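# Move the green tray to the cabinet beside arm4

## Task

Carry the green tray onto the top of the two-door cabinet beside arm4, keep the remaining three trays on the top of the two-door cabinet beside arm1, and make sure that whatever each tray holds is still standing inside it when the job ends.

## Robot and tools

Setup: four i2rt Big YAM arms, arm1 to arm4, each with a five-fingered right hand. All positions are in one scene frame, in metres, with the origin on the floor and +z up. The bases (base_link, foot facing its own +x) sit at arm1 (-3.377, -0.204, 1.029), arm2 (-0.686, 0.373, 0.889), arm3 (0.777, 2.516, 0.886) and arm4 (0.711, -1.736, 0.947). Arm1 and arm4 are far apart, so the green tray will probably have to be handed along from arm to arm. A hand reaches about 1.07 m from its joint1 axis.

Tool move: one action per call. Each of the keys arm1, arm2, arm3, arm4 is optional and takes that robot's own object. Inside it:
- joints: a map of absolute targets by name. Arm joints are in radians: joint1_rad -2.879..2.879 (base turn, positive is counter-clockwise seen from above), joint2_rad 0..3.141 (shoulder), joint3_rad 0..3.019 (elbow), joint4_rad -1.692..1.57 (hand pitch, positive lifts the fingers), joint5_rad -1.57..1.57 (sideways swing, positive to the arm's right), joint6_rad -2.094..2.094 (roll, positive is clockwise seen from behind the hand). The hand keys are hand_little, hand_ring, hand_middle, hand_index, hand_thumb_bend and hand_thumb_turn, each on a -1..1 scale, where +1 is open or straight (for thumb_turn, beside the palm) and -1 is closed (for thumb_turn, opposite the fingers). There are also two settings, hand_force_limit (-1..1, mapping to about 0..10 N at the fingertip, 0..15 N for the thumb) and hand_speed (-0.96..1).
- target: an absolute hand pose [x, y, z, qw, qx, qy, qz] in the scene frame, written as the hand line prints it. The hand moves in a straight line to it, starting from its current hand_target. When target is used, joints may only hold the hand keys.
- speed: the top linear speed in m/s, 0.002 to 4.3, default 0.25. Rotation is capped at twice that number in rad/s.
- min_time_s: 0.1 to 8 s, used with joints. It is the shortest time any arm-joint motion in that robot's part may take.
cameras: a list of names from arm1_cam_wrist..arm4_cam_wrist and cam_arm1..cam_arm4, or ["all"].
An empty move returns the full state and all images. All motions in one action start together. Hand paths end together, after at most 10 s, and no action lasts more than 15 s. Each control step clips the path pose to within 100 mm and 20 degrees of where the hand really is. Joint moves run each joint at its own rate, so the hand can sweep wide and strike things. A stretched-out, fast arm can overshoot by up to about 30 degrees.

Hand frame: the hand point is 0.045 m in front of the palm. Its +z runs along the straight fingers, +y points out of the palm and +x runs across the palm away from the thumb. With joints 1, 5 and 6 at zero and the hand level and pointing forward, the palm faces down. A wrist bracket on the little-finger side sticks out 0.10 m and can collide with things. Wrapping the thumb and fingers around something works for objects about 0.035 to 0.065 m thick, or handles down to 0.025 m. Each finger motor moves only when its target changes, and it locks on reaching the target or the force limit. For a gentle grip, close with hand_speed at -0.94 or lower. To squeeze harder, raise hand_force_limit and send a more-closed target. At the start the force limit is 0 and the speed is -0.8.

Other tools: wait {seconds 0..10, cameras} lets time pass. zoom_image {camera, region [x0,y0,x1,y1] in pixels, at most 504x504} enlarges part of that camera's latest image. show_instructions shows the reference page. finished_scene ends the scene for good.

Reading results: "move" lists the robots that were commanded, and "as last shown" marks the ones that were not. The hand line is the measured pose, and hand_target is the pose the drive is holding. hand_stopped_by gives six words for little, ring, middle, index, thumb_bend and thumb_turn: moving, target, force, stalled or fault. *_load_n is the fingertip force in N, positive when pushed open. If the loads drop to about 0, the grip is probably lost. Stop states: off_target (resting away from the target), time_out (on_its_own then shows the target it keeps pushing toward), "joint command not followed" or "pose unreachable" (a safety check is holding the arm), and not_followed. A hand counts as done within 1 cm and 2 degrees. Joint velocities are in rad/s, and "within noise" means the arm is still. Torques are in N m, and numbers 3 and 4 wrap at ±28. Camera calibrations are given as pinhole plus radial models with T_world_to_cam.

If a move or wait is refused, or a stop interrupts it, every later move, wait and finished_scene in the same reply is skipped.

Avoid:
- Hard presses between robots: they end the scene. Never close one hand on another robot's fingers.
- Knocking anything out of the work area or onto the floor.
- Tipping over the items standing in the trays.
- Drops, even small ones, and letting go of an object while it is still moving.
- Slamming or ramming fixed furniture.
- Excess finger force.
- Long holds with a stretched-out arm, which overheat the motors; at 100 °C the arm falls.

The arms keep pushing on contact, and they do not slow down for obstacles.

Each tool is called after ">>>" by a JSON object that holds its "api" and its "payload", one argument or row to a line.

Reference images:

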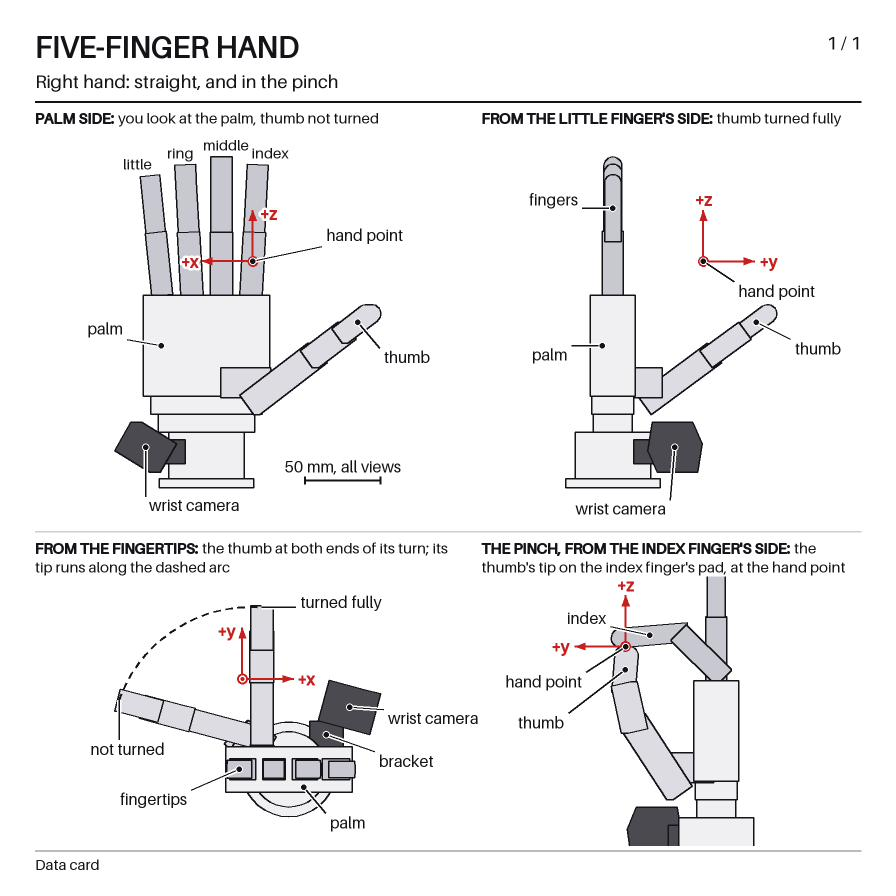

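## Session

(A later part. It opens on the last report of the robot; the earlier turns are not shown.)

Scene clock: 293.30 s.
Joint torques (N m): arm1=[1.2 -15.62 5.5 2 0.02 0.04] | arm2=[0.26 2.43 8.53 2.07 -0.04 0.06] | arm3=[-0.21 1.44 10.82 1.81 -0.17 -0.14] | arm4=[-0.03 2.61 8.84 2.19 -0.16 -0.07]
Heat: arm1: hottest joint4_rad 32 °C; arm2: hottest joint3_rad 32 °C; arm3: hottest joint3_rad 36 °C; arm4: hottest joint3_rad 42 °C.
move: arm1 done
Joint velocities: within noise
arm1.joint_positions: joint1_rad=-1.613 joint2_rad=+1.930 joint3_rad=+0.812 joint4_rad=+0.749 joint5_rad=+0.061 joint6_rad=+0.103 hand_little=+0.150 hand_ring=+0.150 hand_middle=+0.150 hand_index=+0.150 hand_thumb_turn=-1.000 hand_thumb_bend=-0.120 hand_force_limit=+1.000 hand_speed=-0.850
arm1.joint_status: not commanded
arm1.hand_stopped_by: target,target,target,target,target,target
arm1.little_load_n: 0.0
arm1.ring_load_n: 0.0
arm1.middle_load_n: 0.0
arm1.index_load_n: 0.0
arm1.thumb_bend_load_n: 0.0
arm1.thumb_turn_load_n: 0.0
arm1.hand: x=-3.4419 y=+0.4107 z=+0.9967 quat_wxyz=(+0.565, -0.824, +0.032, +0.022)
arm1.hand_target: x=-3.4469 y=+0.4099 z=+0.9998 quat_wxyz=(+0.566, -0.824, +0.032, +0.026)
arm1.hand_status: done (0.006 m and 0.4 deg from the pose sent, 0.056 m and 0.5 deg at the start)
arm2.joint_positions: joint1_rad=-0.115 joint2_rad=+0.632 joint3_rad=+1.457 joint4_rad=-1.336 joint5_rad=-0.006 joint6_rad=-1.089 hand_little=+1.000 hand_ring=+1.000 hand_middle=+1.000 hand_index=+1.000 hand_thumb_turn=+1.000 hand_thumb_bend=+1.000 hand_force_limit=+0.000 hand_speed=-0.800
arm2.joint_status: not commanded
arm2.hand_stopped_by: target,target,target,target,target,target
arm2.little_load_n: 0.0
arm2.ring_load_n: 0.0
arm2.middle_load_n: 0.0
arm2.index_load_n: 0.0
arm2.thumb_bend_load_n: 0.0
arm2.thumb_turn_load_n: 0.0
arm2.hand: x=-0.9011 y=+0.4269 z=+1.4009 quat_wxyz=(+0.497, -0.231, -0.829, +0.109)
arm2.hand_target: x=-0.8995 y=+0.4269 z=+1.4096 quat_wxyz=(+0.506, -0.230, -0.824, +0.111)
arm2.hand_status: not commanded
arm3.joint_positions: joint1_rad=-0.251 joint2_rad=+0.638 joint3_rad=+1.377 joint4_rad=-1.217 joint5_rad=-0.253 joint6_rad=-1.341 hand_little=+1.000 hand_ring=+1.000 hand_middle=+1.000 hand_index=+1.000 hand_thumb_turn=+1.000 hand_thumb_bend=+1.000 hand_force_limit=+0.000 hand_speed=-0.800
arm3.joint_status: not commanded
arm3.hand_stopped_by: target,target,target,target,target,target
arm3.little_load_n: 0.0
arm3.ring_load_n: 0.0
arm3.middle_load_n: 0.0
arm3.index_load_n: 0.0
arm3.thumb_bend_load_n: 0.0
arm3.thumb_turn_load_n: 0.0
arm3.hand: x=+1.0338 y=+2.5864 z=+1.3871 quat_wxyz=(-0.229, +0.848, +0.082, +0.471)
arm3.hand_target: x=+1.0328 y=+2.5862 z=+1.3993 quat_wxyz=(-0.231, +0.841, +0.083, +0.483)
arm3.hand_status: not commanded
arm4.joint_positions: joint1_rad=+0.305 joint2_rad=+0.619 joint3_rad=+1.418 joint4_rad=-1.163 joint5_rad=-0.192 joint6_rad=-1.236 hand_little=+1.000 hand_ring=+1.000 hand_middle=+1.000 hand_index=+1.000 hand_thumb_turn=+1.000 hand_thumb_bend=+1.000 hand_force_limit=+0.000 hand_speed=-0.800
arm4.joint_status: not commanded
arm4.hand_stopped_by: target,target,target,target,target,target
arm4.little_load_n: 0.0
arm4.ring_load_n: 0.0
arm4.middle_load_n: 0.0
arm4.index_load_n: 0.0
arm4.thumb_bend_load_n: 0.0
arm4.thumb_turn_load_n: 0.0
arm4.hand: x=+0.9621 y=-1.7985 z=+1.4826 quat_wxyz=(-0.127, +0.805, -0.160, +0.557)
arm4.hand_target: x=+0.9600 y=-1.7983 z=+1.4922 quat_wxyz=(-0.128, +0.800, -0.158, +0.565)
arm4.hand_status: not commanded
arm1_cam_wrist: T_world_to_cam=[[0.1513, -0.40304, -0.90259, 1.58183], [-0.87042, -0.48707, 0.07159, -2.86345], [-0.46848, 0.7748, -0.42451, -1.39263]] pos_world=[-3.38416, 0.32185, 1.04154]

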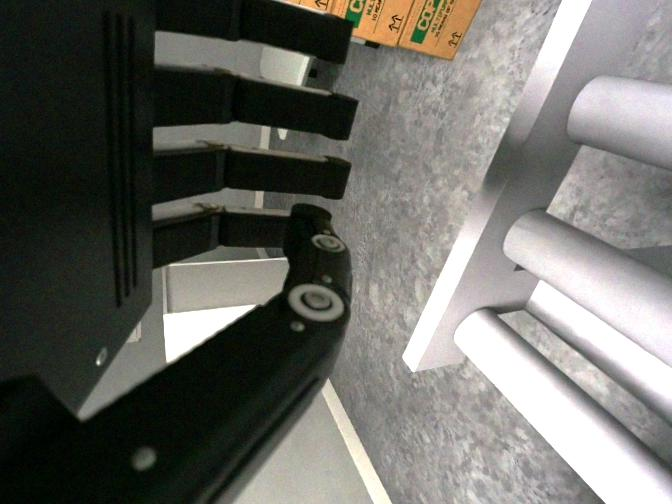

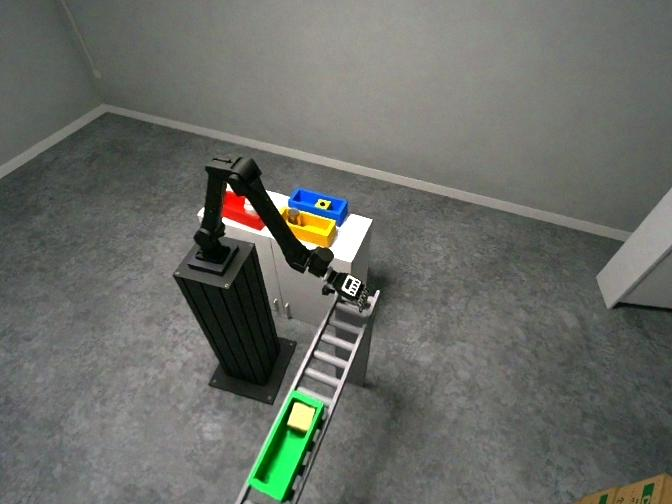

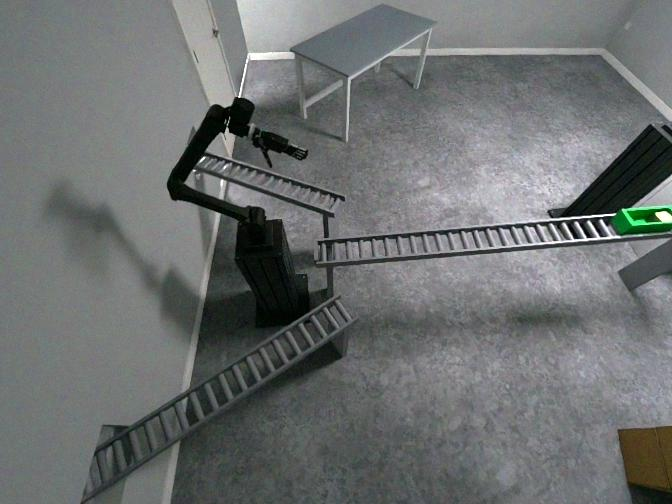

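>>> {"api": "wait", "payload": {
  "seconds": 3,
  "cameras": ["cam_arm2", "arm2_cam_wrist"]
}}

Scene clock: 296.53 s.
Joint torques (N m): arm1=[1.38 -15.85 5.56 1.89 0.05 0.06] | arm2=[0.32 2.49 8.51 2.09 -0.03 0.06] | arm3=[-0.21 1.44 10.82 1.8 -0.16 -0.14] | arm4=[-0.09 2.61 8.8 2.22 -0.16 -0.08]
Heat: arm1: hottest joint2_rad 31 °C; arm2: hottest joint3_rad 32 °C; arm3: hottest joint3_rad 36 °C; arm4: hottest joint3_rad 42 °C.
Joint velocities: within noise
arm1.joint_positions: joint1_rad=-1.613 joint2_rad=+1.930 joint3_rad=+0.812 joint4_rad=+0.749 joint5_rad=+0.061 joint6_rad=+0.103 hand_little=+0.150 hand_ring=+0.150 hand_middle=+0.150 hand_index=+0.150 hand_thumb_turn=-1.000 hand_thumb_bend=-0.120 hand_force_limit=+1.000 hand_speed=-0.850
arm1.joint_status: not commanded
arm1.hand_stopped_by: target,target,target,target,target,target
arm1.little_load_n: 0.0
arm1.ring_load_n: 0.0
arm1.middle_load_n: 0.0
arm1.index_load_n: -0.5
arm1.thumb_bend_load_n: 0.0
arm1.thumb_turn_load_n: 0.0
arm1.hand: x=-3.4419 y=+0.4107 z=+0.9967 quat_wxyz=(+0.565, -0.824, +0.032, +0.022)
arm1.hand_target: x=-3.4469 y=+0.4099 z=+0.9998 quat_wxyz=(+0.566, -0.824, +0.032, +0.026)
arm1.hand_status: done (0.006 m and 0.4 deg from the pose sent, 0.056 m and 0.5 deg at the start)
arm2.joint_positions: joint1_rad=-0.115 joint2_rad=+0.632 joint3_rad=+1.457 joint4_rad=-1.336 joint5_rad=-0.006 joint6_rad=-1.089 hand_little=+1.000 hand_ring=+1.000 hand_middle=+1.000 hand_index=+1.000 hand_thumb_turn=+1.000 hand_thumb_bend=+1.000 hand_force_limit=+0.000 hand_speed=-0.800
arm2.joint_status: not commanded
arm2.hand_stopped_by: target,target,target,target,target,target
arm2.little_load_n: 0.0
arm2.ring_load_n: 0.5
arm2.middle_load_n: 0.0
arm2.index_load_n: 0.0
arm2.thumb_bend_load_n: 0.0
arm2.thumb_turn_load_n: 0.0
arm2.hand: x=-0.9011 y=+0.4269 z=+1.4009 quat_wxyz=(+0.497, -0.231, -0.829, +0.109)
arm2.hand_target: x=-0.8995 y=+0.4269 z=+1.4096 quat_wxyz=(+0.506, -0.230, -0.824, +0.111)
arm2.hand_status: not commanded
arm3.joint_positions: joint1_rad=-0.251 joint2_rad=+0.638 joint3_rad=+1.377 joint4_rad=-1.217 joint5_rad=-0.253 joint6_rad=-1.341 hand_little=+1.000 hand_ring=+1.000 hand_middle=+1.000 hand_index=+1.000 hand_thumb_turn=+1.000 hand_thumb_bend=+1.000 hand_force_limit=+0.000 hand_speed=-0.800
arm3.joint_status: not commanded
arm3.hand_stopped_by: target,target,target,target,target,target
arm3.little_load_n: 0.0
arm3.ring_load_n: 0.0
arm3.middle_load_n: 0.0
arm3.index_load_n: 0.0
arm3.thumb_bend_load_n: 0.0
arm3.thumb_turn_load_n: 0.0
arm3.hand: x=+1.0338 y=+2.5864 z=+1.3871 quat_wxyz=(-0.229, +0.848, +0.082, +0.471)
arm3.hand_target: x=+1.0328 y=+2.5862 z=+1.3993 quat_wxyz=(-0.231, +0.841, +0.083, +0.483)
arm3.hand_status: not commanded
arm4.joint_positions: joint1_rad=+0.305 joint2_rad=+0.619 joint3_rad=+1.418 joint4_rad=-1.163 joint5_rad=-0.192 joint6_rad=-1.236 hand_little=+1.000 hand_ring=+1.000 hand_middle=+1.000 hand_index=+1.000 hand_thumb_turn=+1.000 hand_thumb_bend=+1.000 hand_force_limit=+0.000 hand_speed=-0.800
arm4.joint_status: not commanded
arm4.hand_stopped_by: target,target,target,target,target,target
arm4.little_load_n: 0.0
arm4.ring_load_n: 0.0
arm4.middle_load_n: 0.0
arm4.index_load_n: 0.0
arm4.thumb_bend_load_n: 0.0
arm4.thumb_turn_load_n: 0.0
arm4.hand: x=+0.9621 y=-1.7985 z=+1.4826 quat_wxyz=(-0.127, +0.805, -0.160, +0.557)
arm4.hand_target: x=+0.9600 y=-1.7983 z=+1.4922 quat_wxyz=(-0.128, +0.800, -0.158, +0.565)
arm4.hand_status: not commanded
wait: 3.00 s; at rest by 0.03 s
pictures: arm2_cam_wrist, cam_arm2

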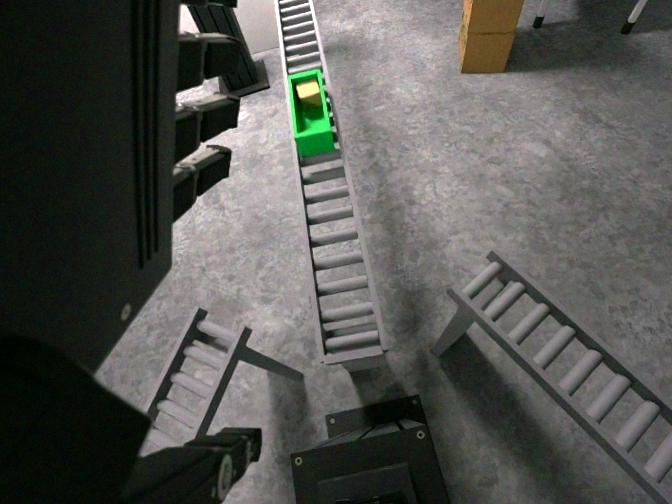

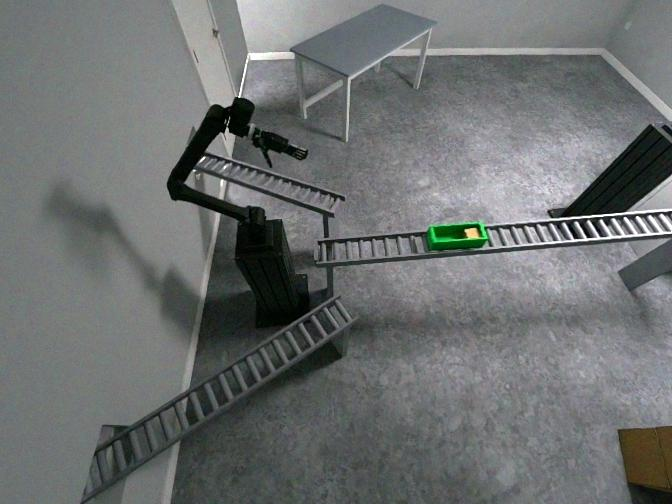

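>>> {"api": "wait", "payload": {
  "seconds": 3,
  "cameras": ["cam_arm2", "arm2_cam_wrist", "cam_arm4"]
}}

>>> {"api": "zoom_image", "payload": {
  "camera": "cam_arm2",
  "region": [300, 190, 440, 290]
}}

>>> {"api": "zoom_image", "payload": {
  "camera": "arm2_cam_wrist",
  "region": [240, 160, 440, 400]
}}

Scene clock: 299.83 s.
Joint torques (N m): arm1=[1.32 -15.91 5.42 2.06 0.05 0.05] | arm2=[0.26 2.55 8.5 2.07 -0.04 0.06] | arm3=[-0.21 1.38 10.82 1.8 -0.16 -0.14] | arm4=[-0.32 2.32 8.72 2.26 -0.17 -0.06]
Heat: arm1: hottest joint2_rad 31 °C; arm2: hottest joint3_rad 32 °C; arm3: hottest joint3_rad 36 °C; arm4: hottest joint3_rad 42 °C.
Joint velocities: arm1=[within noise] | arm2=[-0.005 -0.015 0.012 -0.007 0.154 -0.007] | arm3=[within noise] | arm4=[within noise]
arm1.joint_positions: joint1_rad=-1.613 joint2_rad=+1.930 joint3_rad=+0.812 joint4_rad=+0.749 joint5_rad=+0.061 joint6_rad=+0.103 hand_little=+0.150 hand_ring=+0.150 hand_middle=+0.150 hand_index=+0.150 hand_thumb_turn=-1.000 hand_thumb_bend=-0.120 hand_force_limit=+1.000 hand_speed=-0.850
arm1.joint_status: not commanded
arm1.hand_stopped_by: target,target,target,target,target,target
arm1.little_load_n: 0.0
arm1.ring_load_n: 0.0
arm1.middle_load_n: 0.0
arm1.index_load_n: 0.0
arm1.thumb_bend_load_n: 0.0
arm1.thumb_turn_load_n: 0.0
arm1.hand: x=-3.4419 y=+0.4107 z=+0.9967 quat_wxyz=(+0.565, -0.824, +0.032, +0.022)
arm1.hand_target: x=-3.4469 y=+0.4099 z=+0.9998 quat_wxyz=(+0.566, -0.824, +0.032, +0.026)
arm1.hand_status: done (0.006 m and 0.4 deg from the pose sent, 0.056 m and 0.5 deg at the start)
arm2.joint_positions: joint1_rad=-0.115 joint2_rad=+0.632 joint3_rad=+1.457 joint4_rad=-1.336 joint5_rad=-0.006 joint6_rad=-1.089 hand_little=+1.000 hand_ring=+1.000 hand_middle=+1.000 hand_index=+1.000 hand_thumb_turn=+1.000 hand_thumb_bend=+1.000 hand_force_limit=+0.000 hand_speed=-0.800
arm2.joint_status: not commanded
arm2.hand_stopped_by: target,target,target,target,target,target
arm2.little_load_n: 0.0
arm2.ring_load_n: 0.0
arm2.middle_load_n: 0.0
arm2.index_load_n: 0.0
arm2.thumb_bend_load_n: 0.0
arm2.thumb_turn_load_n: 0.0
arm2.hand: x=-0.9011 y=+0.4269 z=+1.4009 quat_wxyz=(+0.497, -0.231, -0.829, +0.109)
arm2.hand_target: x=-0.8995 y=+0.4269 z=+1.4096 quat_wxyz=(+0.506, -0.230, -0.824, +0.111)
arm2.hand_status: not commanded
arm3.joint_positions: joint1_rad=-0.251 joint2_rad=+0.638 joint3_rad=+1.377 joint4_rad=-1.217 joint5_rad=-0.253 joint6_rad=-1.341 hand_little=+1.000 hand_ring=+1.000 hand_middle=+1.000 hand_index=+1.000 hand_thumb_turn=+1.000 hand_thumb_bend=+1.000 hand_force_limit=+0.000 hand_speed=-0.800
arm3.joint_status: not commanded
arm3.hand_stopped_by: target,target,target,target,target,target
arm3.little_load_n: 0.0
arm3.ring_load_n: 0.0
arm3.middle_load_n: 0.0
arm3.index_load_n: 0.0
arm3.thumb_bend_load_n: 0.0
arm3.thumb_turn_load_n: 0.0
arm3.hand: x=+1.0338 y=+2.5864 z=+1.3871 quat_wxyz=(-0.229, +0.848, +0.082, +0.471)
arm3.hand_target: x=+1.0328 y=+2.5862 z=+1.3993 quat_wxyz=(-0.231, +0.841, +0.083, +0.483)
arm3.hand_status: not commanded
arm4.joint_positions: joint1_rad=+0.305 joint2_rad=+0.619 joint3_rad=+1.418 joint4_rad=-1.163 joint5_rad=-0.192 joint6_rad=-1.236 hand_little=+1.000 hand_ring=+1.000 hand_middle=+1.000 hand_index=+1.000 hand_thumb_turn=+1.000 hand_thumb_bend=+1.000 hand_force_limit=+0.000 hand_speed=-0.800
arm4.joint_status: not commanded
arm4.hand_stopped_by: target,target,target,target,target,target
arm4.little_load_n: 0.0
arm4.ring_load_n: 0.0
arm4.middle_load_n: 0.0
arm4.index_load_n: 0.0
arm4.thumb_bend_load_n: 0.0
arm4.thumb_turn_load_n: 0.0
arm4.hand: x=+0.9621 y=-1.7985 z=+1.4826 quat_wxyz=(-0.127, +0.805, -0.160, +0.557)
arm4.hand_target: x=+0.9600 y=-1.7983 z=+1.4922 quat_wxyz=(-0.128, +0.800, -0.158, +0.565)
arm4.hand_status: not commanded
wait: 3.00 s; at rest from the start
pictures: arm2_cam_wrist, cam_arm2, cam_arm4

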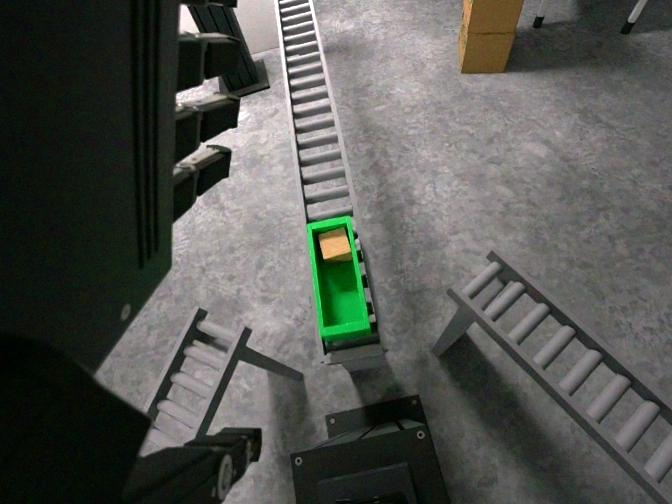

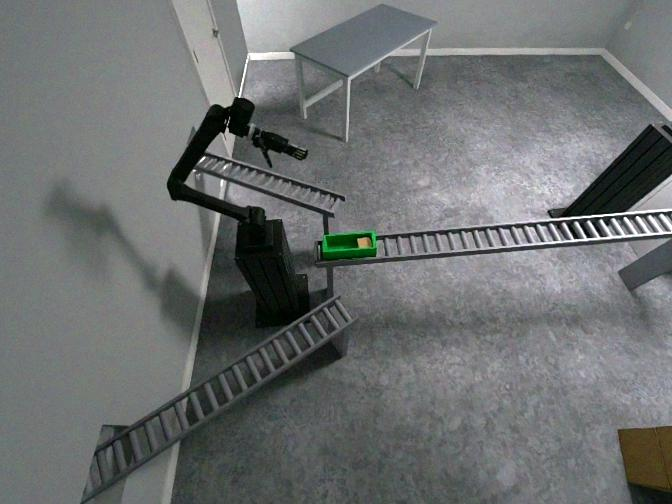

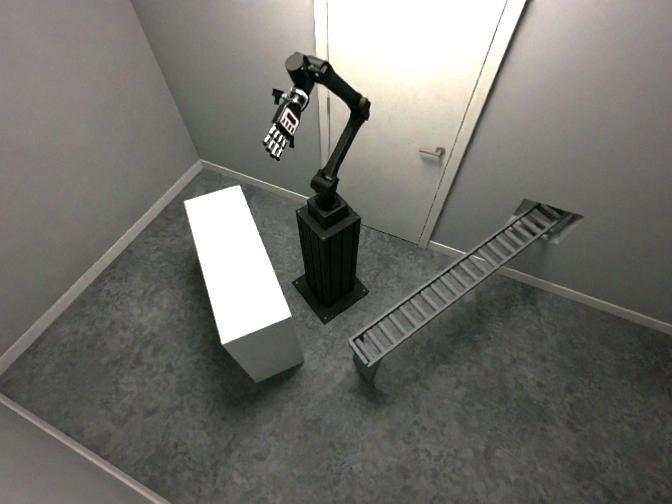

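Scaled by 3.600 from the camera's image (finer frame: 960x720).

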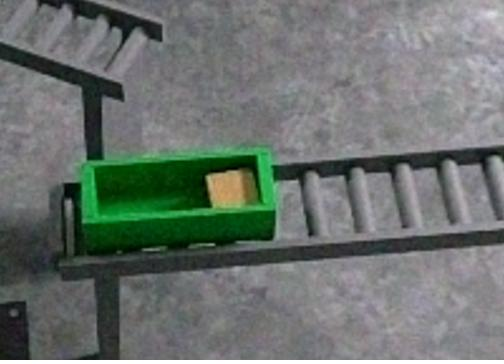

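Scaled by 2.100 from the camera's image (finer frame: 960x720).

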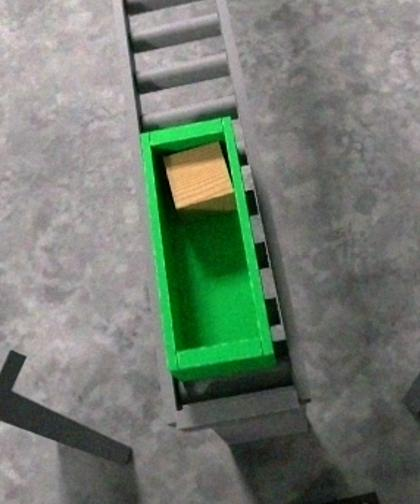

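>>> {"api": "wait", "payload": {
  "seconds": 1,
  "cameras": ["cam_arm2", "arm2_cam_wrist"]
}}

>>> {"api": "zoom_image", "payload": {
  "camera": "arm2_cam_wrist",
  "region": [270, 190, 420, 390]
}}

>>> {"api": "zoom_image", "payload": {
  "camera": "cam_arm2",
  "region": [300, 210, 400, 290]
}}

Scene clock: 301.23 s.
Joint torques (N m): arm1=[1.26 -15.91 5.56 1.94 0.04 0.02] | arm2=[0.26 2.49 8.51 2.1 -0.04 0.06] | arm3=[-0.15 1.44 10.84 1.8 -0.17 -0.14] | arm4=[0.03 2.61 8.81 2.22 -0.16 -0.07]
Heat: arm1: hottest joint2_rad 31 °C; arm2: hottest joint3_rad 32 °C; arm3: hottest joint3_rad 36 °C; arm4: hottest joint3_rad 42 °C.
Joint velocities: within noise
arm1.joint_positions: joint1_rad=-1.613 joint2_rad=+1.930 joint3_rad=+0.812 joint4_rad=+0.749 joint5_rad=+0.061 joint6_rad=+0.103 hand_little=+0.150 hand_ring=+0.150 hand_middle=+0.150 hand_index=+0.150 hand_thumb_turn=-1.000 hand_thumb_bend=-0.120 hand_force_limit=+1.000 hand_speed=-0.850
arm1.joint_status: not commanded
arm1.hand_stopped_by: target,target,target,target,target,target
arm1.little_load_n: 0.5
arm1.ring_load_n: 0.0
arm1.middle_load_n: 0.0
arm1.index_load_n: 0.0
arm1.thumb_bend_load_n: 0.0
arm1.thumb_turn_load_n: 0.0
arm1.hand: x=-3.4419 y=+0.4107 z=+0.9967 quat_wxyz=(+0.565, -0.824, +0.032, +0.022)
arm1.hand_target: x=-3.4469 y=+0.4099 z=+0.9998 quat_wxyz=(+0.566, -0.824, +0.032, +0.026)
arm1.hand_status: done (0.006 m and 0.4 deg from the pose sent, 0.056 m and 0.5 deg at the start)
arm2.joint_positions: joint1_rad=-0.115 joint2_rad=+0.632 joint3_rad=+1.457 joint4_rad=-1.336 joint5_rad=-0.006 joint6_rad=-1.089 hand_little=+1.000 hand_ring=+1.000 hand_middle=+1.000 hand_index=+1.000 hand_thumb_turn=+1.000 hand_thumb_bend=+1.000 hand_force_limit=+0.000 hand_speed=-0.800
arm2.joint_status: not commanded
arm2.hand_stopped_by: target,target,target,target,target,target
arm2.little_load_n: 0.0
arm2.ring_load_n: 0.0
arm2.middle_load_n: 0.0
arm2.index_load_n: 0.0
arm2.thumb_bend_load_n: 0.0
arm2.thumb_turn_load_n: 0.0
arm2.hand: x=-0.9011 y=+0.4269 z=+1.4009 quat_wxyz=(+0.497, -0.231, -0.829, +0.109)
arm2.hand_target: x=-0.8995 y=+0.4269 z=+1.4096 quat_wxyz=(+0.506, -0.230, -0.824, +0.111)
arm2.hand_status: not commanded
arm3.joint_positions: joint1_rad=-0.251 joint2_rad=+0.638 joint3_rad=+1.377 joint4_rad=-1.217 joint5_rad=-0.253 joint6_rad=-1.341 hand_little=+1.000 hand_ring=+1.000 hand_middle=+1.000 hand_index=+1.000 hand_thumb_turn=+1.000 hand_thumb_bend=+1.000 hand_force_limit=+0.000 hand_speed=-0.800
arm3.joint_status: not commanded
arm3.hand_stopped_by: target,target,target,target,target,target
arm3.little_load_n: 0.0
arm3.ring_load_n: 0.0
arm3.middle_load_n: 0.0
arm3.index_load_n: 0.0
arm3.thumb_bend_load_n: 0.0
arm3.thumb_turn_load_n: 0.0
arm3.hand: x=+1.0338 y=+2.5864 z=+1.3871 quat_wxyz=(-0.229, +0.848, +0.082, +0.471)
arm3.hand_target: x=+1.0328 y=+2.5862 z=+1.3993 quat_wxyz=(-0.231, +0.841, +0.083, +0.483)
arm3.hand_status: not commanded
arm4.joint_positions: joint1_rad=+0.305 joint2_rad=+0.619 joint3_rad=+1.418 joint4_rad=-1.163 joint5_rad=-0.192 joint6_rad=-1.236 hand_little=+1.000 hand_ring=+1.000 hand_middle=+1.000 hand_index=+1.000 hand_thumb_turn=+1.000 hand_thumb_bend=+1.000 hand_force_limit=+0.000 hand_speed=-0.800
arm4.joint_status: not commanded
arm4.hand_stopped_by: target,target,target,target,target,target
arm4.little_load_n: 0.0
arm4.ring_load_n: 0.0
arm4.middle_load_n: 0.0
arm4.index_load_n: 0.0
arm4.thumb_bend_load_n: 0.0
arm4.thumb_turn_load_n: 0.0
arm4.hand: x=+0.9621 y=-1.7985 z=+1.4826 quat_wxyz=(-0.127, +0.805, -0.160, +0.557)
arm4.hand_target: x=+0.9600 y=-1.7983 z=+1.4922 quat_wxyz=(-0.128, +0.800, -0.158, +0.565)
arm4.hand_status: not commanded
wait: 1.00 s; at rest from the start
pictures: arm2_cam_wrist, cam_arm2

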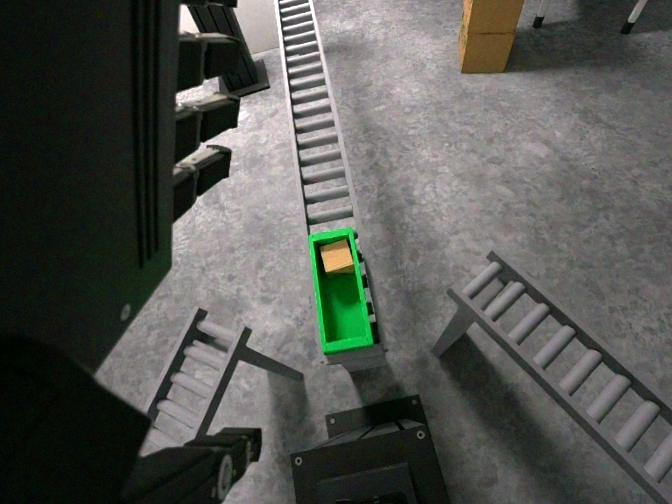

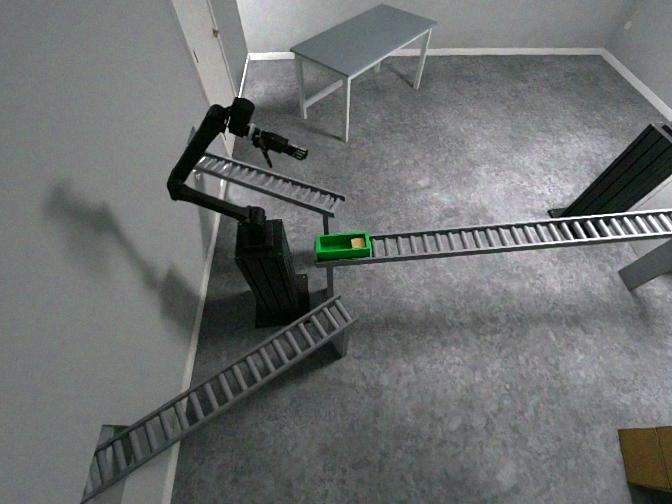

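Scaled by 2.520 from the camera's image (finer frame: 960x720).

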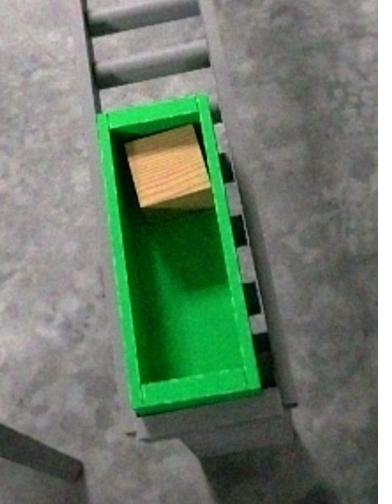

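Scaled by 5.040 from the camera's image (finer frame: 960x720).

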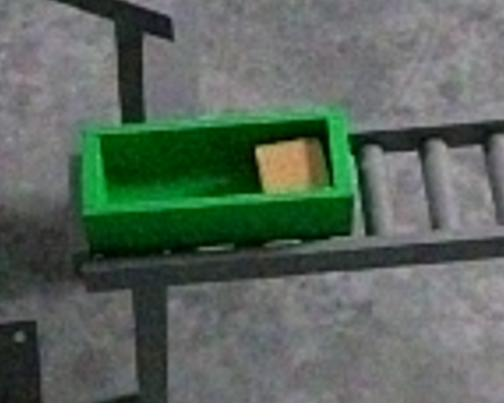

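>>> {"api": "move", "payload": {
  "arm2": {"joints": {"joint1_rad": -0.34, "joint2_rad": 1.2, "joint3_rad": 1.2, "joint4_rad": -1.066, "joint5_rad": -1.045, "joint6_rad": -1.98, "hand_thumb_turn": -1, "hand_speed": -0.3}, "min_time_s": 3},
  "cameras": ["cam_arm2", "arm2_cam_wrist"]
}}

Scene clock: 315.97 s.
Joint torques (N m): arm1=[1.44 -16.21 5.5 1.95 0.03 0.04] | arm2=[-0.21 -7.36 8.66 1.77 -1.02 -0.12] | arm3=[-0.21 1.38 10.84 1.8 -0.17 -0.14] | arm4=[-0.26 2.61 8.83 2.26 -0.15 -0.08]
Heat: arm1: hottest joint2_rad 31 °C; arm2: hottest joint3_rad 32 °C; arm3: hottest joint3_rad 36 °C; arm4: hottest joint3_rad 42 °C.
move: arm2 done
Joint velocities: within noise
arm1, arm3, arm4: as last shown
arm1.little_load_n: 0.0
arm2.joint_positions: joint1_rad=-0.333 joint2_rad=+1.193 joint3_rad=+1.207 joint4_rad=-1.083 joint5_rad=-1.042 joint6_rad=-1.964 hand_little=+1.000 hand_ring=+1.000 hand_middle=+1.000 hand_index=+1.000 hand_thumb_turn=-1.000 hand_thumb_bend=+1.000 hand_force_limit=+0.000 hand_speed=-0.300
arm2.joint_status: all done
arm2.hand_stopped_by: target,target,target,target,target,target
arm2.little_load_n: 0.0
arm2.ring_load_n: 0.0
arm2.middle_load_n: 0.0
arm2.index_load_n: 0.0
arm2.thumb_bend_load_n: 0.0
arm2.thumb_turn_load_n: 0.0
arm2.hand: x=-1.1360 y=+0.3668 z=+1.2015 quat_wxyz=(+0.367, +0.171, -0.830, +0.384)
arm2.hand_target: x=-1.1402 y=+0.3707 z=+1.1978 quat_wxyz=(+0.372, +0.176, -0.828, +0.380)
arm2.hand_status: not commanded
pictures: arm2_cam_wrist, cam_arm2
arm2_cam_wrist: T_world_to_cam=[[-0.72769, 0.62211, -0.28887, -0.70964], [0.67075, 0.55735, -0.48935, 1.13953], [-0.14343, -0.54985, -0.82286, 1.13765]] pos_world=[-1.11756, 0.43189, 1.28876]

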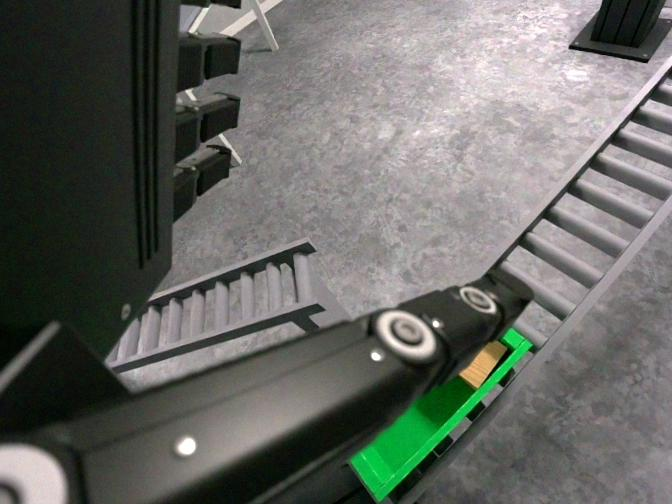

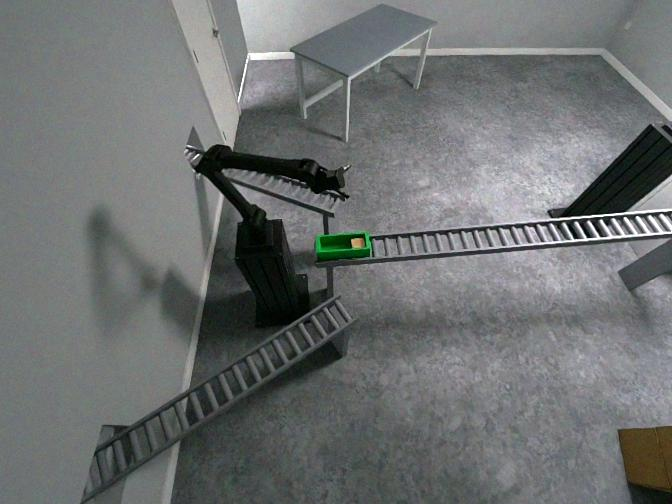

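>>> {"api": "move", "payload": {
  "arm2": {"joints": {"joint1_rad": -0.34, "joint2_rad": 1.87, "joint3_rad": 1.04, "joint4_rad": -1.066, "joint5_rad": -1.045, "joint6_rad": -1.983}, "min_time_s": 3},
  "cameras": ["cam_arm2", "arm2_cam_wrist"]
}}

Scene clock: 320.10 s.
Joint torques (N m): arm1=[1.2 -15.97 5.44 1.92 0.03 0.03] | arm2=[-0.26 -12.92 5.07 0.2 -1.01 -0.1] | arm3=[-0.21 1.44 10.81 1.81 -0.17 -0.14] | arm4=[-0.21 2.61 8.8 2.24 -0.16 -0.08]
Heat: arm1: hottest joint2_rad 31 °C; arm2: hottest joint3_rad 32 °C; arm3: hottest joint3_rad 36 °C; arm4: hottest joint3_rad 42 °C.
move: arm2 done
Joint velocities: within noise
arm1, arm3, arm4: as last shown
arm1.middle_load_n: 0.5
arm2.joint_positions: joint1_rad=-0.333 joint2_rad=+1.857 joint3_rad=+1.045 joint4_rad=-1.077 joint5_rad=-1.044 joint6_rad=-1.968 hand_little=+1.000 hand_ring=+1.000 hand_middle=+1.000 hand_index=+1.000 hand_thumb_turn=-1.000 hand_thumb_bend=+1.000 hand_force_limit=+0.000 hand_speed=-0.300
arm2.joint_status: all done
arm2.hand_stopped_by: target,target,target,target,target,target
arm2.little_load_n: 0.0
arm2.ring_load_n: 0.0
arm2.middle_load_n: 0.0
arm2.index_load_n: 0.0
arm2.thumb_bend_load_n: 0.0
arm2.thumb_turn_load_n: 0.0
arm2.hand: x=-1.0879 y=+0.3513 z=+0.8733 quat_wxyz=(+0.039, -0.028, -0.859, +0.511)
arm2.hand_target: x=-1.0870 y=+0.3535 z=+0.8665 quat_wxyz=(+0.041, -0.026, -0.858, +0.511)
arm2.hand_status: not commanded
pictures: arm2_cam_wrist, cam_arm2
arm2_cam_wrist: T_world_to_cam=[[-0.26422, 0.48308, -0.83476, 0.26998], [0.86319, 0.50453, 0.01876, 0.73958], [0.43023, -0.7156, -0.55029, 1.31022]] pos_world=[-1.13076, 0.43403, 0.9325]

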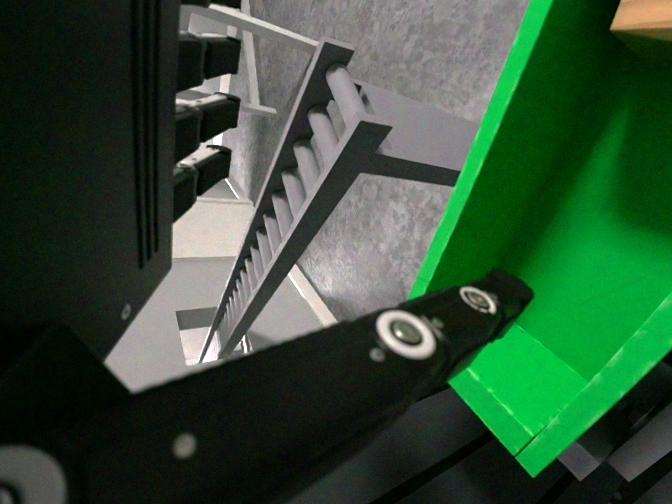

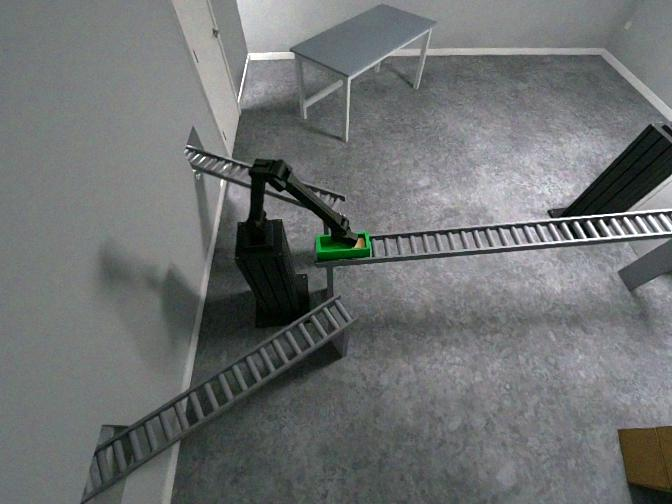

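>>> {"api": "zoom_image", "payload": {
  "camera": "arm2_cam_wrist",
  "region": [392, 0, 672, 504]
}}

Scaled by 1.000.

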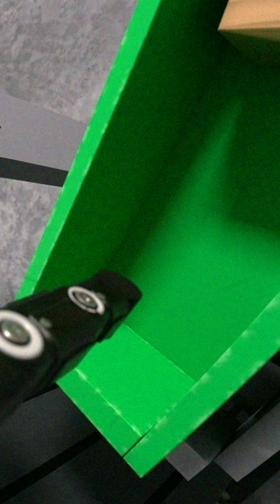

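>>> {"api": "move", "payload": {
  "arm2": {"target": [-1.136, 0.33, 0.82, 0.03522, -0.00825, -0.85936, 0.51008], "speed": 0.1, "joints": {"hand_little": 0.3, "hand_ring": 0.3, "hand_middle": 0.3, "hand_index": 0.3, "hand_speed": -0.3}},
  "cameras": ["cam_arm2", "arm2_cam_wrist"]
}}

>>> {"api": "zoom_image", "payload": {
  "camera": "cam_arm2",
  "region": [290, 140, 410, 280]
}}

Scene clock: 334.93 s.
Joint torques (N m): arm1=[1.32 -15.85 5.55 1.89 0.04 0.05] | arm2=[0.79 -14.1 7.13 0.36 -1.06 0.25] | arm3=[-0.15 1.38 10.84 1.8 -0.17 -0.14] | arm4=[-0.03 2.37 8.83 2.21 -0.15 -0.08]
Heat: arm1: hottest joint2_rad 31 °C; arm2: hottest joint3_rad 32 °C; arm3: hottest joint3_rad 36 °C; arm4: hottest joint3_rad 43 °C.
move: arm2 off_target
Joint velocities: within noise
arm1, arm3, arm4: as last shown
arm1.middle_load_n: 0.0
arm2.joint_positions: joint1_rad=-0.264 joint2_rad=+2.010 joint3_rad=+1.124 joint4_rad=-0.949 joint5_rad=-1.053 joint6_rad=-1.913 hand_little=+0.300 hand_ring=+0.300 hand_middle=+0.300 hand_index=+0.300 hand_thumb_turn=-1.000 hand_thumb_bend=+1.000 hand_force_limit=+0.000 hand_speed=-0.300
arm2.joint_status: all done
arm2.hand_stopped_by: target,target,target,target,target,target
arm2.little_load_n: 0.0
arm2.ring_load_n: 0.0
arm2.middle_load_n: 0.0
arm2.index_load_n: 0.0
arm2.thumb_bend_load_n: 0.0
arm2.thumb_turn_load_n: 0.0
arm2.hand: x=-1.1231 y=+0.3300 z=+0.8232 quat_wxyz=(+0.031, -0.009, -0.859, +0.511)
arm2.hand_target: x=-1.1357 y=+0.3301 z=+0.8203 quat_wxyz=(+0.035, -0.008, -0.859, +0.510)
arm2.hand_status: off_target (0.013 m and 0.5 deg from the pose sent, 0.075 m and 2.3 deg at the start)
pictures: arm2_cam_wrist, cam_arm2
arm2_cam_wrist: T_world_to_cam=[[-0.28828, 0.47288, -0.83264, 0.20373], [0.84243, 0.53862, 0.01423, 0.7507], [0.45521, -0.69733, -0.55364, 1.30725]] pos_world=[-1.16875, 0.41091, 0.88269]

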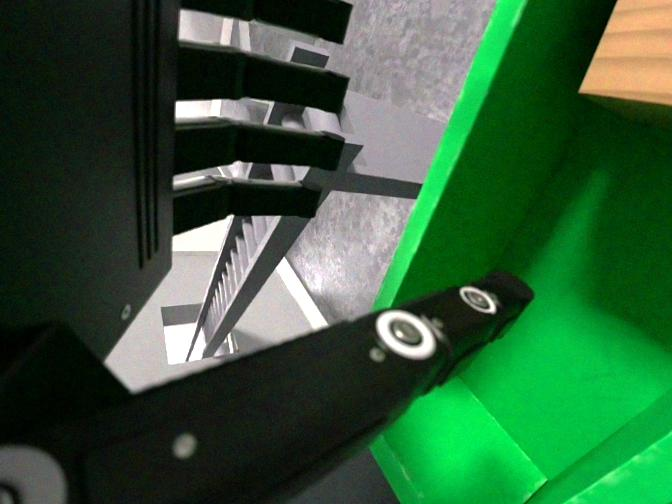

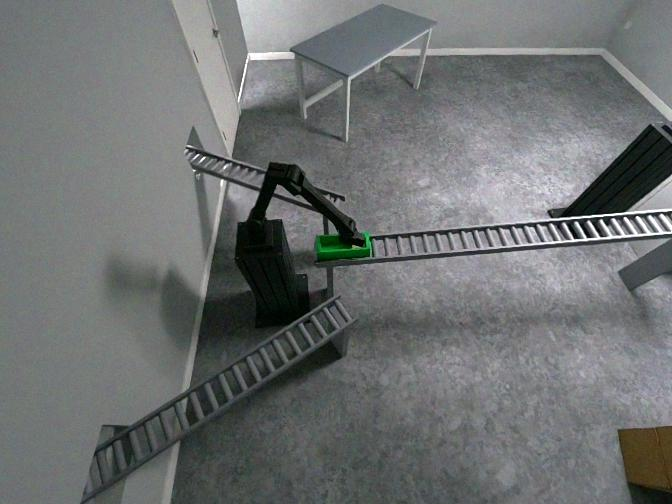

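Scaled by 3.600 from the camera's image (finer frame: 960x720).

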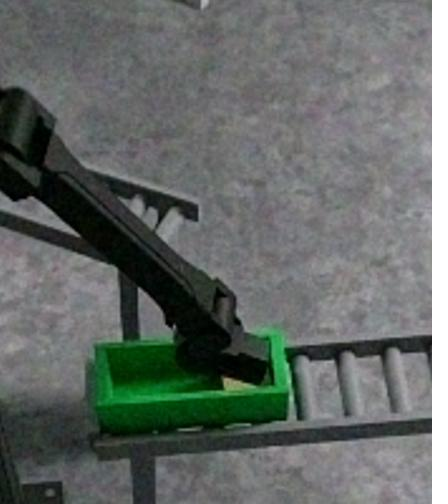

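>>> {"api": "zoom_image", "payload": {
  "camera": "arm2_cam_wrist",
  "region": [360, 0, 560, 150]
}}

>>> {"api": "zoom_image", "payload": {
  "camera": "arm2_cam_wrist",
  "region": [340, 150, 540, 300]
}}

>>> {"api": "zoom_image", "payload": {
  "camera": "arm2_cam_wrist",
  "region": [360, 354, 560, 504]
}}

Scaled by 2.520 from the camera's image (finer frame: 960x720).

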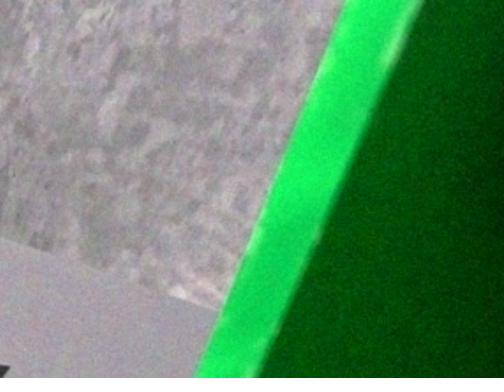

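Scaled by 2.520 from the camera's image (finer frame: 960x720).

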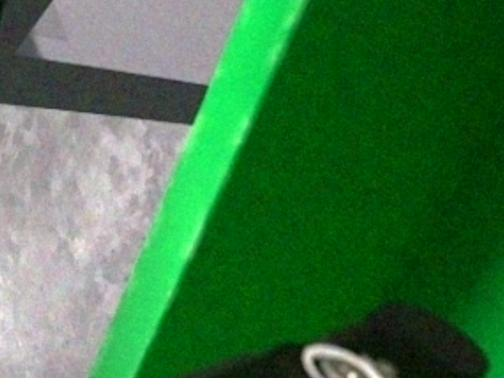

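Scaled by 2.520 from the camera's image (finer frame: 960x720).

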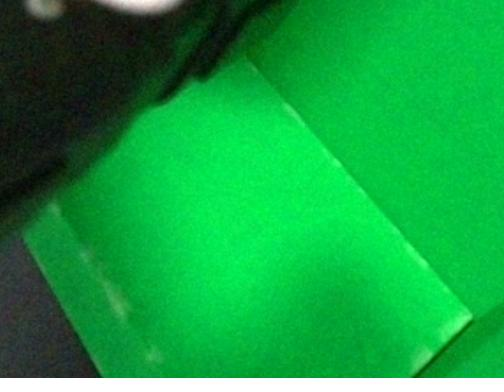

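>>> {"api": "move", "payload": {
  "arm2": {"target": [-1.147, 0.326, 0.775, 0.03522, -0.00825, -0.85936, 0.51008], "speed": 0.06},
  "cameras": ["arm2_cam_wrist"]
}}

Scene clock: 338.00 s.
Joint torques (N m): arm1=[1.44 -15.97 5.63 1.87 0.05 0.04] | arm2=[0.97 -14.92 6.69 0.34 -1.09 0.22] | arm3=[-0.21 1.44 10.84 1.81 -0.16 -0.14] | arm4=[-0.15 2.61 8.75 2.18 -0.15 -0.08]
Heat: arm1: hottest joint2_rad 31 °C; arm2: hottest joint3_rad 32 °C; arm3: hottest joint3_rad 36 °C; arm4: hottest joint3_rad 43 °C.
move: arm2 off_target
Joint velocities: within noise
arm1, arm3, arm4: as last shown
arm2.joint_positions: joint1_rad=-0.254 joint2_rad=+2.117 joint3_rad=+1.152 joint4_rad=-0.847 joint5_rad=-1.055 joint6_rad=-1.888 hand_little=+0.300 hand_ring=+0.300 hand_middle=+0.300 hand_index=+0.300 hand_thumb_turn=-1.000 hand_thumb_bend=+1.000 hand_force_limit=+0.000 hand_speed=-0.300
arm2.joint_status: not commanded
arm2.hand_stopped_by: target,target,target,target,target,target
arm2.little_load_n: 0.0
arm2.ring_load_n: 0.0
arm2.middle_load_n: 0.0
arm2.index_load_n: 0.0
arm2.thumb_bend_load_n: 0.0
arm2.thumb_turn_load_n: 0.0
arm2.hand: x=-1.1346 y=+0.3275 z=+0.7790 quat_wxyz=(+0.032, -0.010, -0.859, +0.510)
arm2.hand_target: x=-1.1468 y=+0.3259 z=+0.7754 quat_wxyz=(+0.035, -0.008, -0.859, +0.510)
arm2.hand_status: off_target (0.013 m and 0.4 deg from the pose sent, 0.054 m and 0.5 deg at the start)
arm2_cam_wrist: T_world_to_cam=[[-0.28775, 0.47437, -0.83197, 0.16442], [0.84379, 0.53649, 0.01406, 0.76477], [0.45301, -0.69796, -0.55465, 1.28487]] pos_world=[-1.18005, 0.4085, 0.83869]

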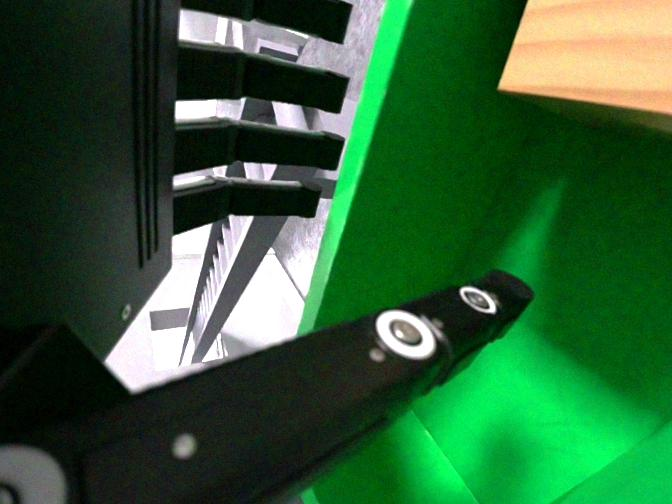

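>>> {"api": "zoom_image", "payload": {
  "camera": "arm2_cam_wrist",
  "region": [280, 0, 430, 150]
}}

>>> {"api": "zoom_image", "payload": {
  "camera": "arm2_cam_wrist",
  "region": [280, 180, 430, 330]
}}

Scaled by 3.360 from the camera's image (finer frame: 960x720).

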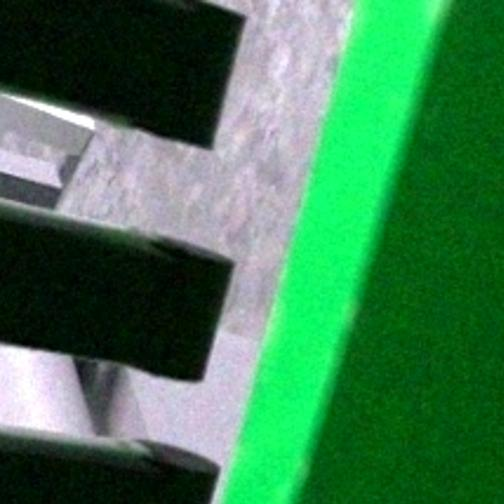

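Scaled by 3.360 from the camera's image (finer frame: 960x720).

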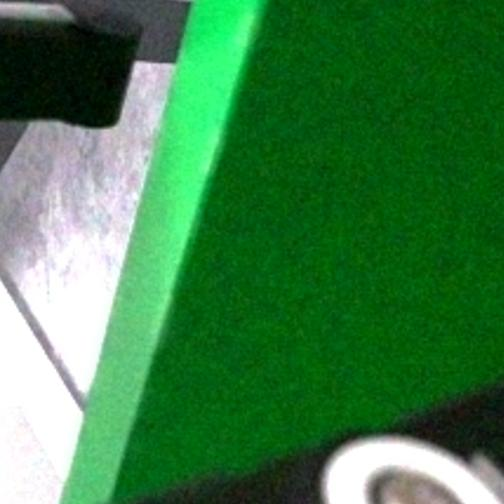

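>>> {"api": "move", "payload": {
  "arm2": {"target": [-1.147, 0.327, 0.752, 0.03522, -0.00825, -0.85936, 0.51008], "speed": 0.05},
  "cameras": ["arm2_cam_wrist"]
}}

>>> {"api": "zoom_image", "payload": {
  "camera": "arm2_cam_wrist",
  "region": [220, 0, 370, 150]
}}

>>> {"api": "zoom_image", "payload": {
  "camera": "arm2_cam_wrist",
  "region": [220, 150, 370, 300]
}}

Scene clock: 345.03 s.
Joint torques (N m): arm1=[1.49 -15.62 5.59 1.88 0.02 0.03] | arm2=[0.91 -15.15 6.19 0.35 -1.06 0.19] | arm3=[-0.21 1.38 10.82 1.8 -0.16 -0.14] | arm4=[0.09 2.61 8.84 2.25 -0.16 -0.07]
Heat: arm1: hottest joint2_rad 31 °C; arm2: hottest joint2_rad 32 °C; arm3: hottest joint3_rad 37 °C; arm4: hottest joint3_rad 43 °C.
move: arm2 off_target
Joint velocities: within noise
arm1, arm3, arm4: as last shown
arm2.joint_positions: joint1_rad=-0.254 joint2_rad=+2.170 joint3_rad=+1.162 joint4_rad=-0.808 joint5_rad=-1.055 joint6_rad=-1.888 hand_little=+0.300 hand_ring=+0.300 hand_middle=+0.300 hand_index=+0.300 hand_thumb_turn=-1.000 hand_thumb_bend=+1.000 hand_force_limit=+0.000 hand_speed=-0.300
arm2.joint_status: not commanded
arm2.hand_stopped_by: target,target,target,target,target,target
arm2.little_load_n: 0.0
arm2.ring_load_n: 0.0
arm2.middle_load_n: 0.0
arm2.index_load_n: 0.0
arm2.thumb_bend_load_n: 0.0
arm2.thumb_turn_load_n: 0.5
arm2.hand: x=-1.1354 y=+0.3276 z=+0.7566 quat_wxyz=(+0.031, -0.011, -0.859, +0.511)
arm2.hand_target: x=-1.1467 y=+0.3269 z=+0.7522 quat_wxyz=(+0.035, -0.008, -0.859, +0.510)
arm2.hand_status: off_target (0.012 m and 0.6 deg from the pose sent, 0.030 m and 0.4 deg at the start)
arm3.ring_load_n: -0.5
arm2_cam_wrist: T_world_to_cam=[[-0.28518, 0.47399, -0.83307, 0.1493], [0.84387, 0.5363, 0.01627, 0.76424], [0.45449, -0.69837, -0.55292, 1.27331]] pos_world=[-1.18104, 0.4086, 0.81599]

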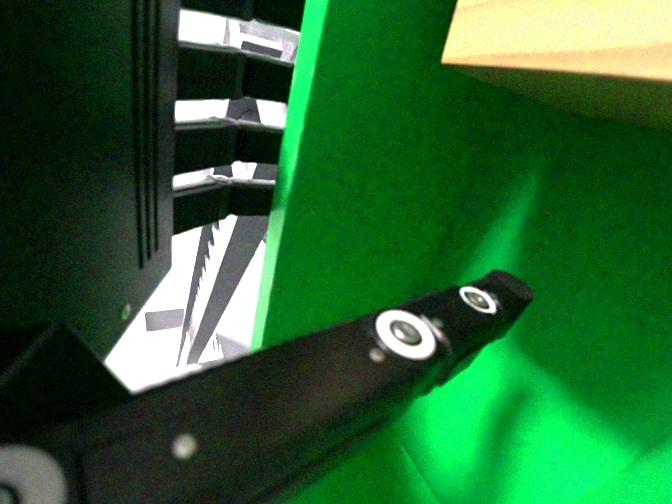

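Scaled by 3.360 from the camera's image (finer frame: 960x720).

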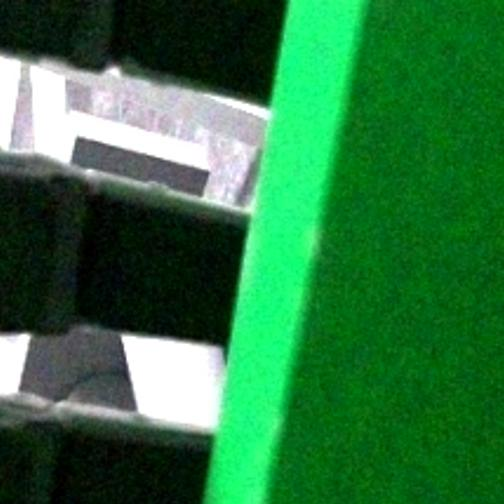

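Scaled by 3.360 from the camera's image (finer frame: 960x720).

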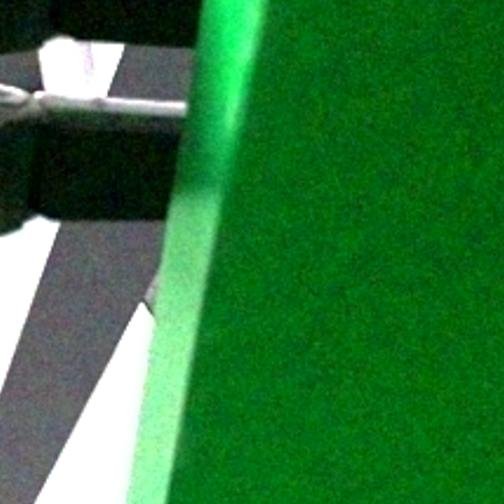

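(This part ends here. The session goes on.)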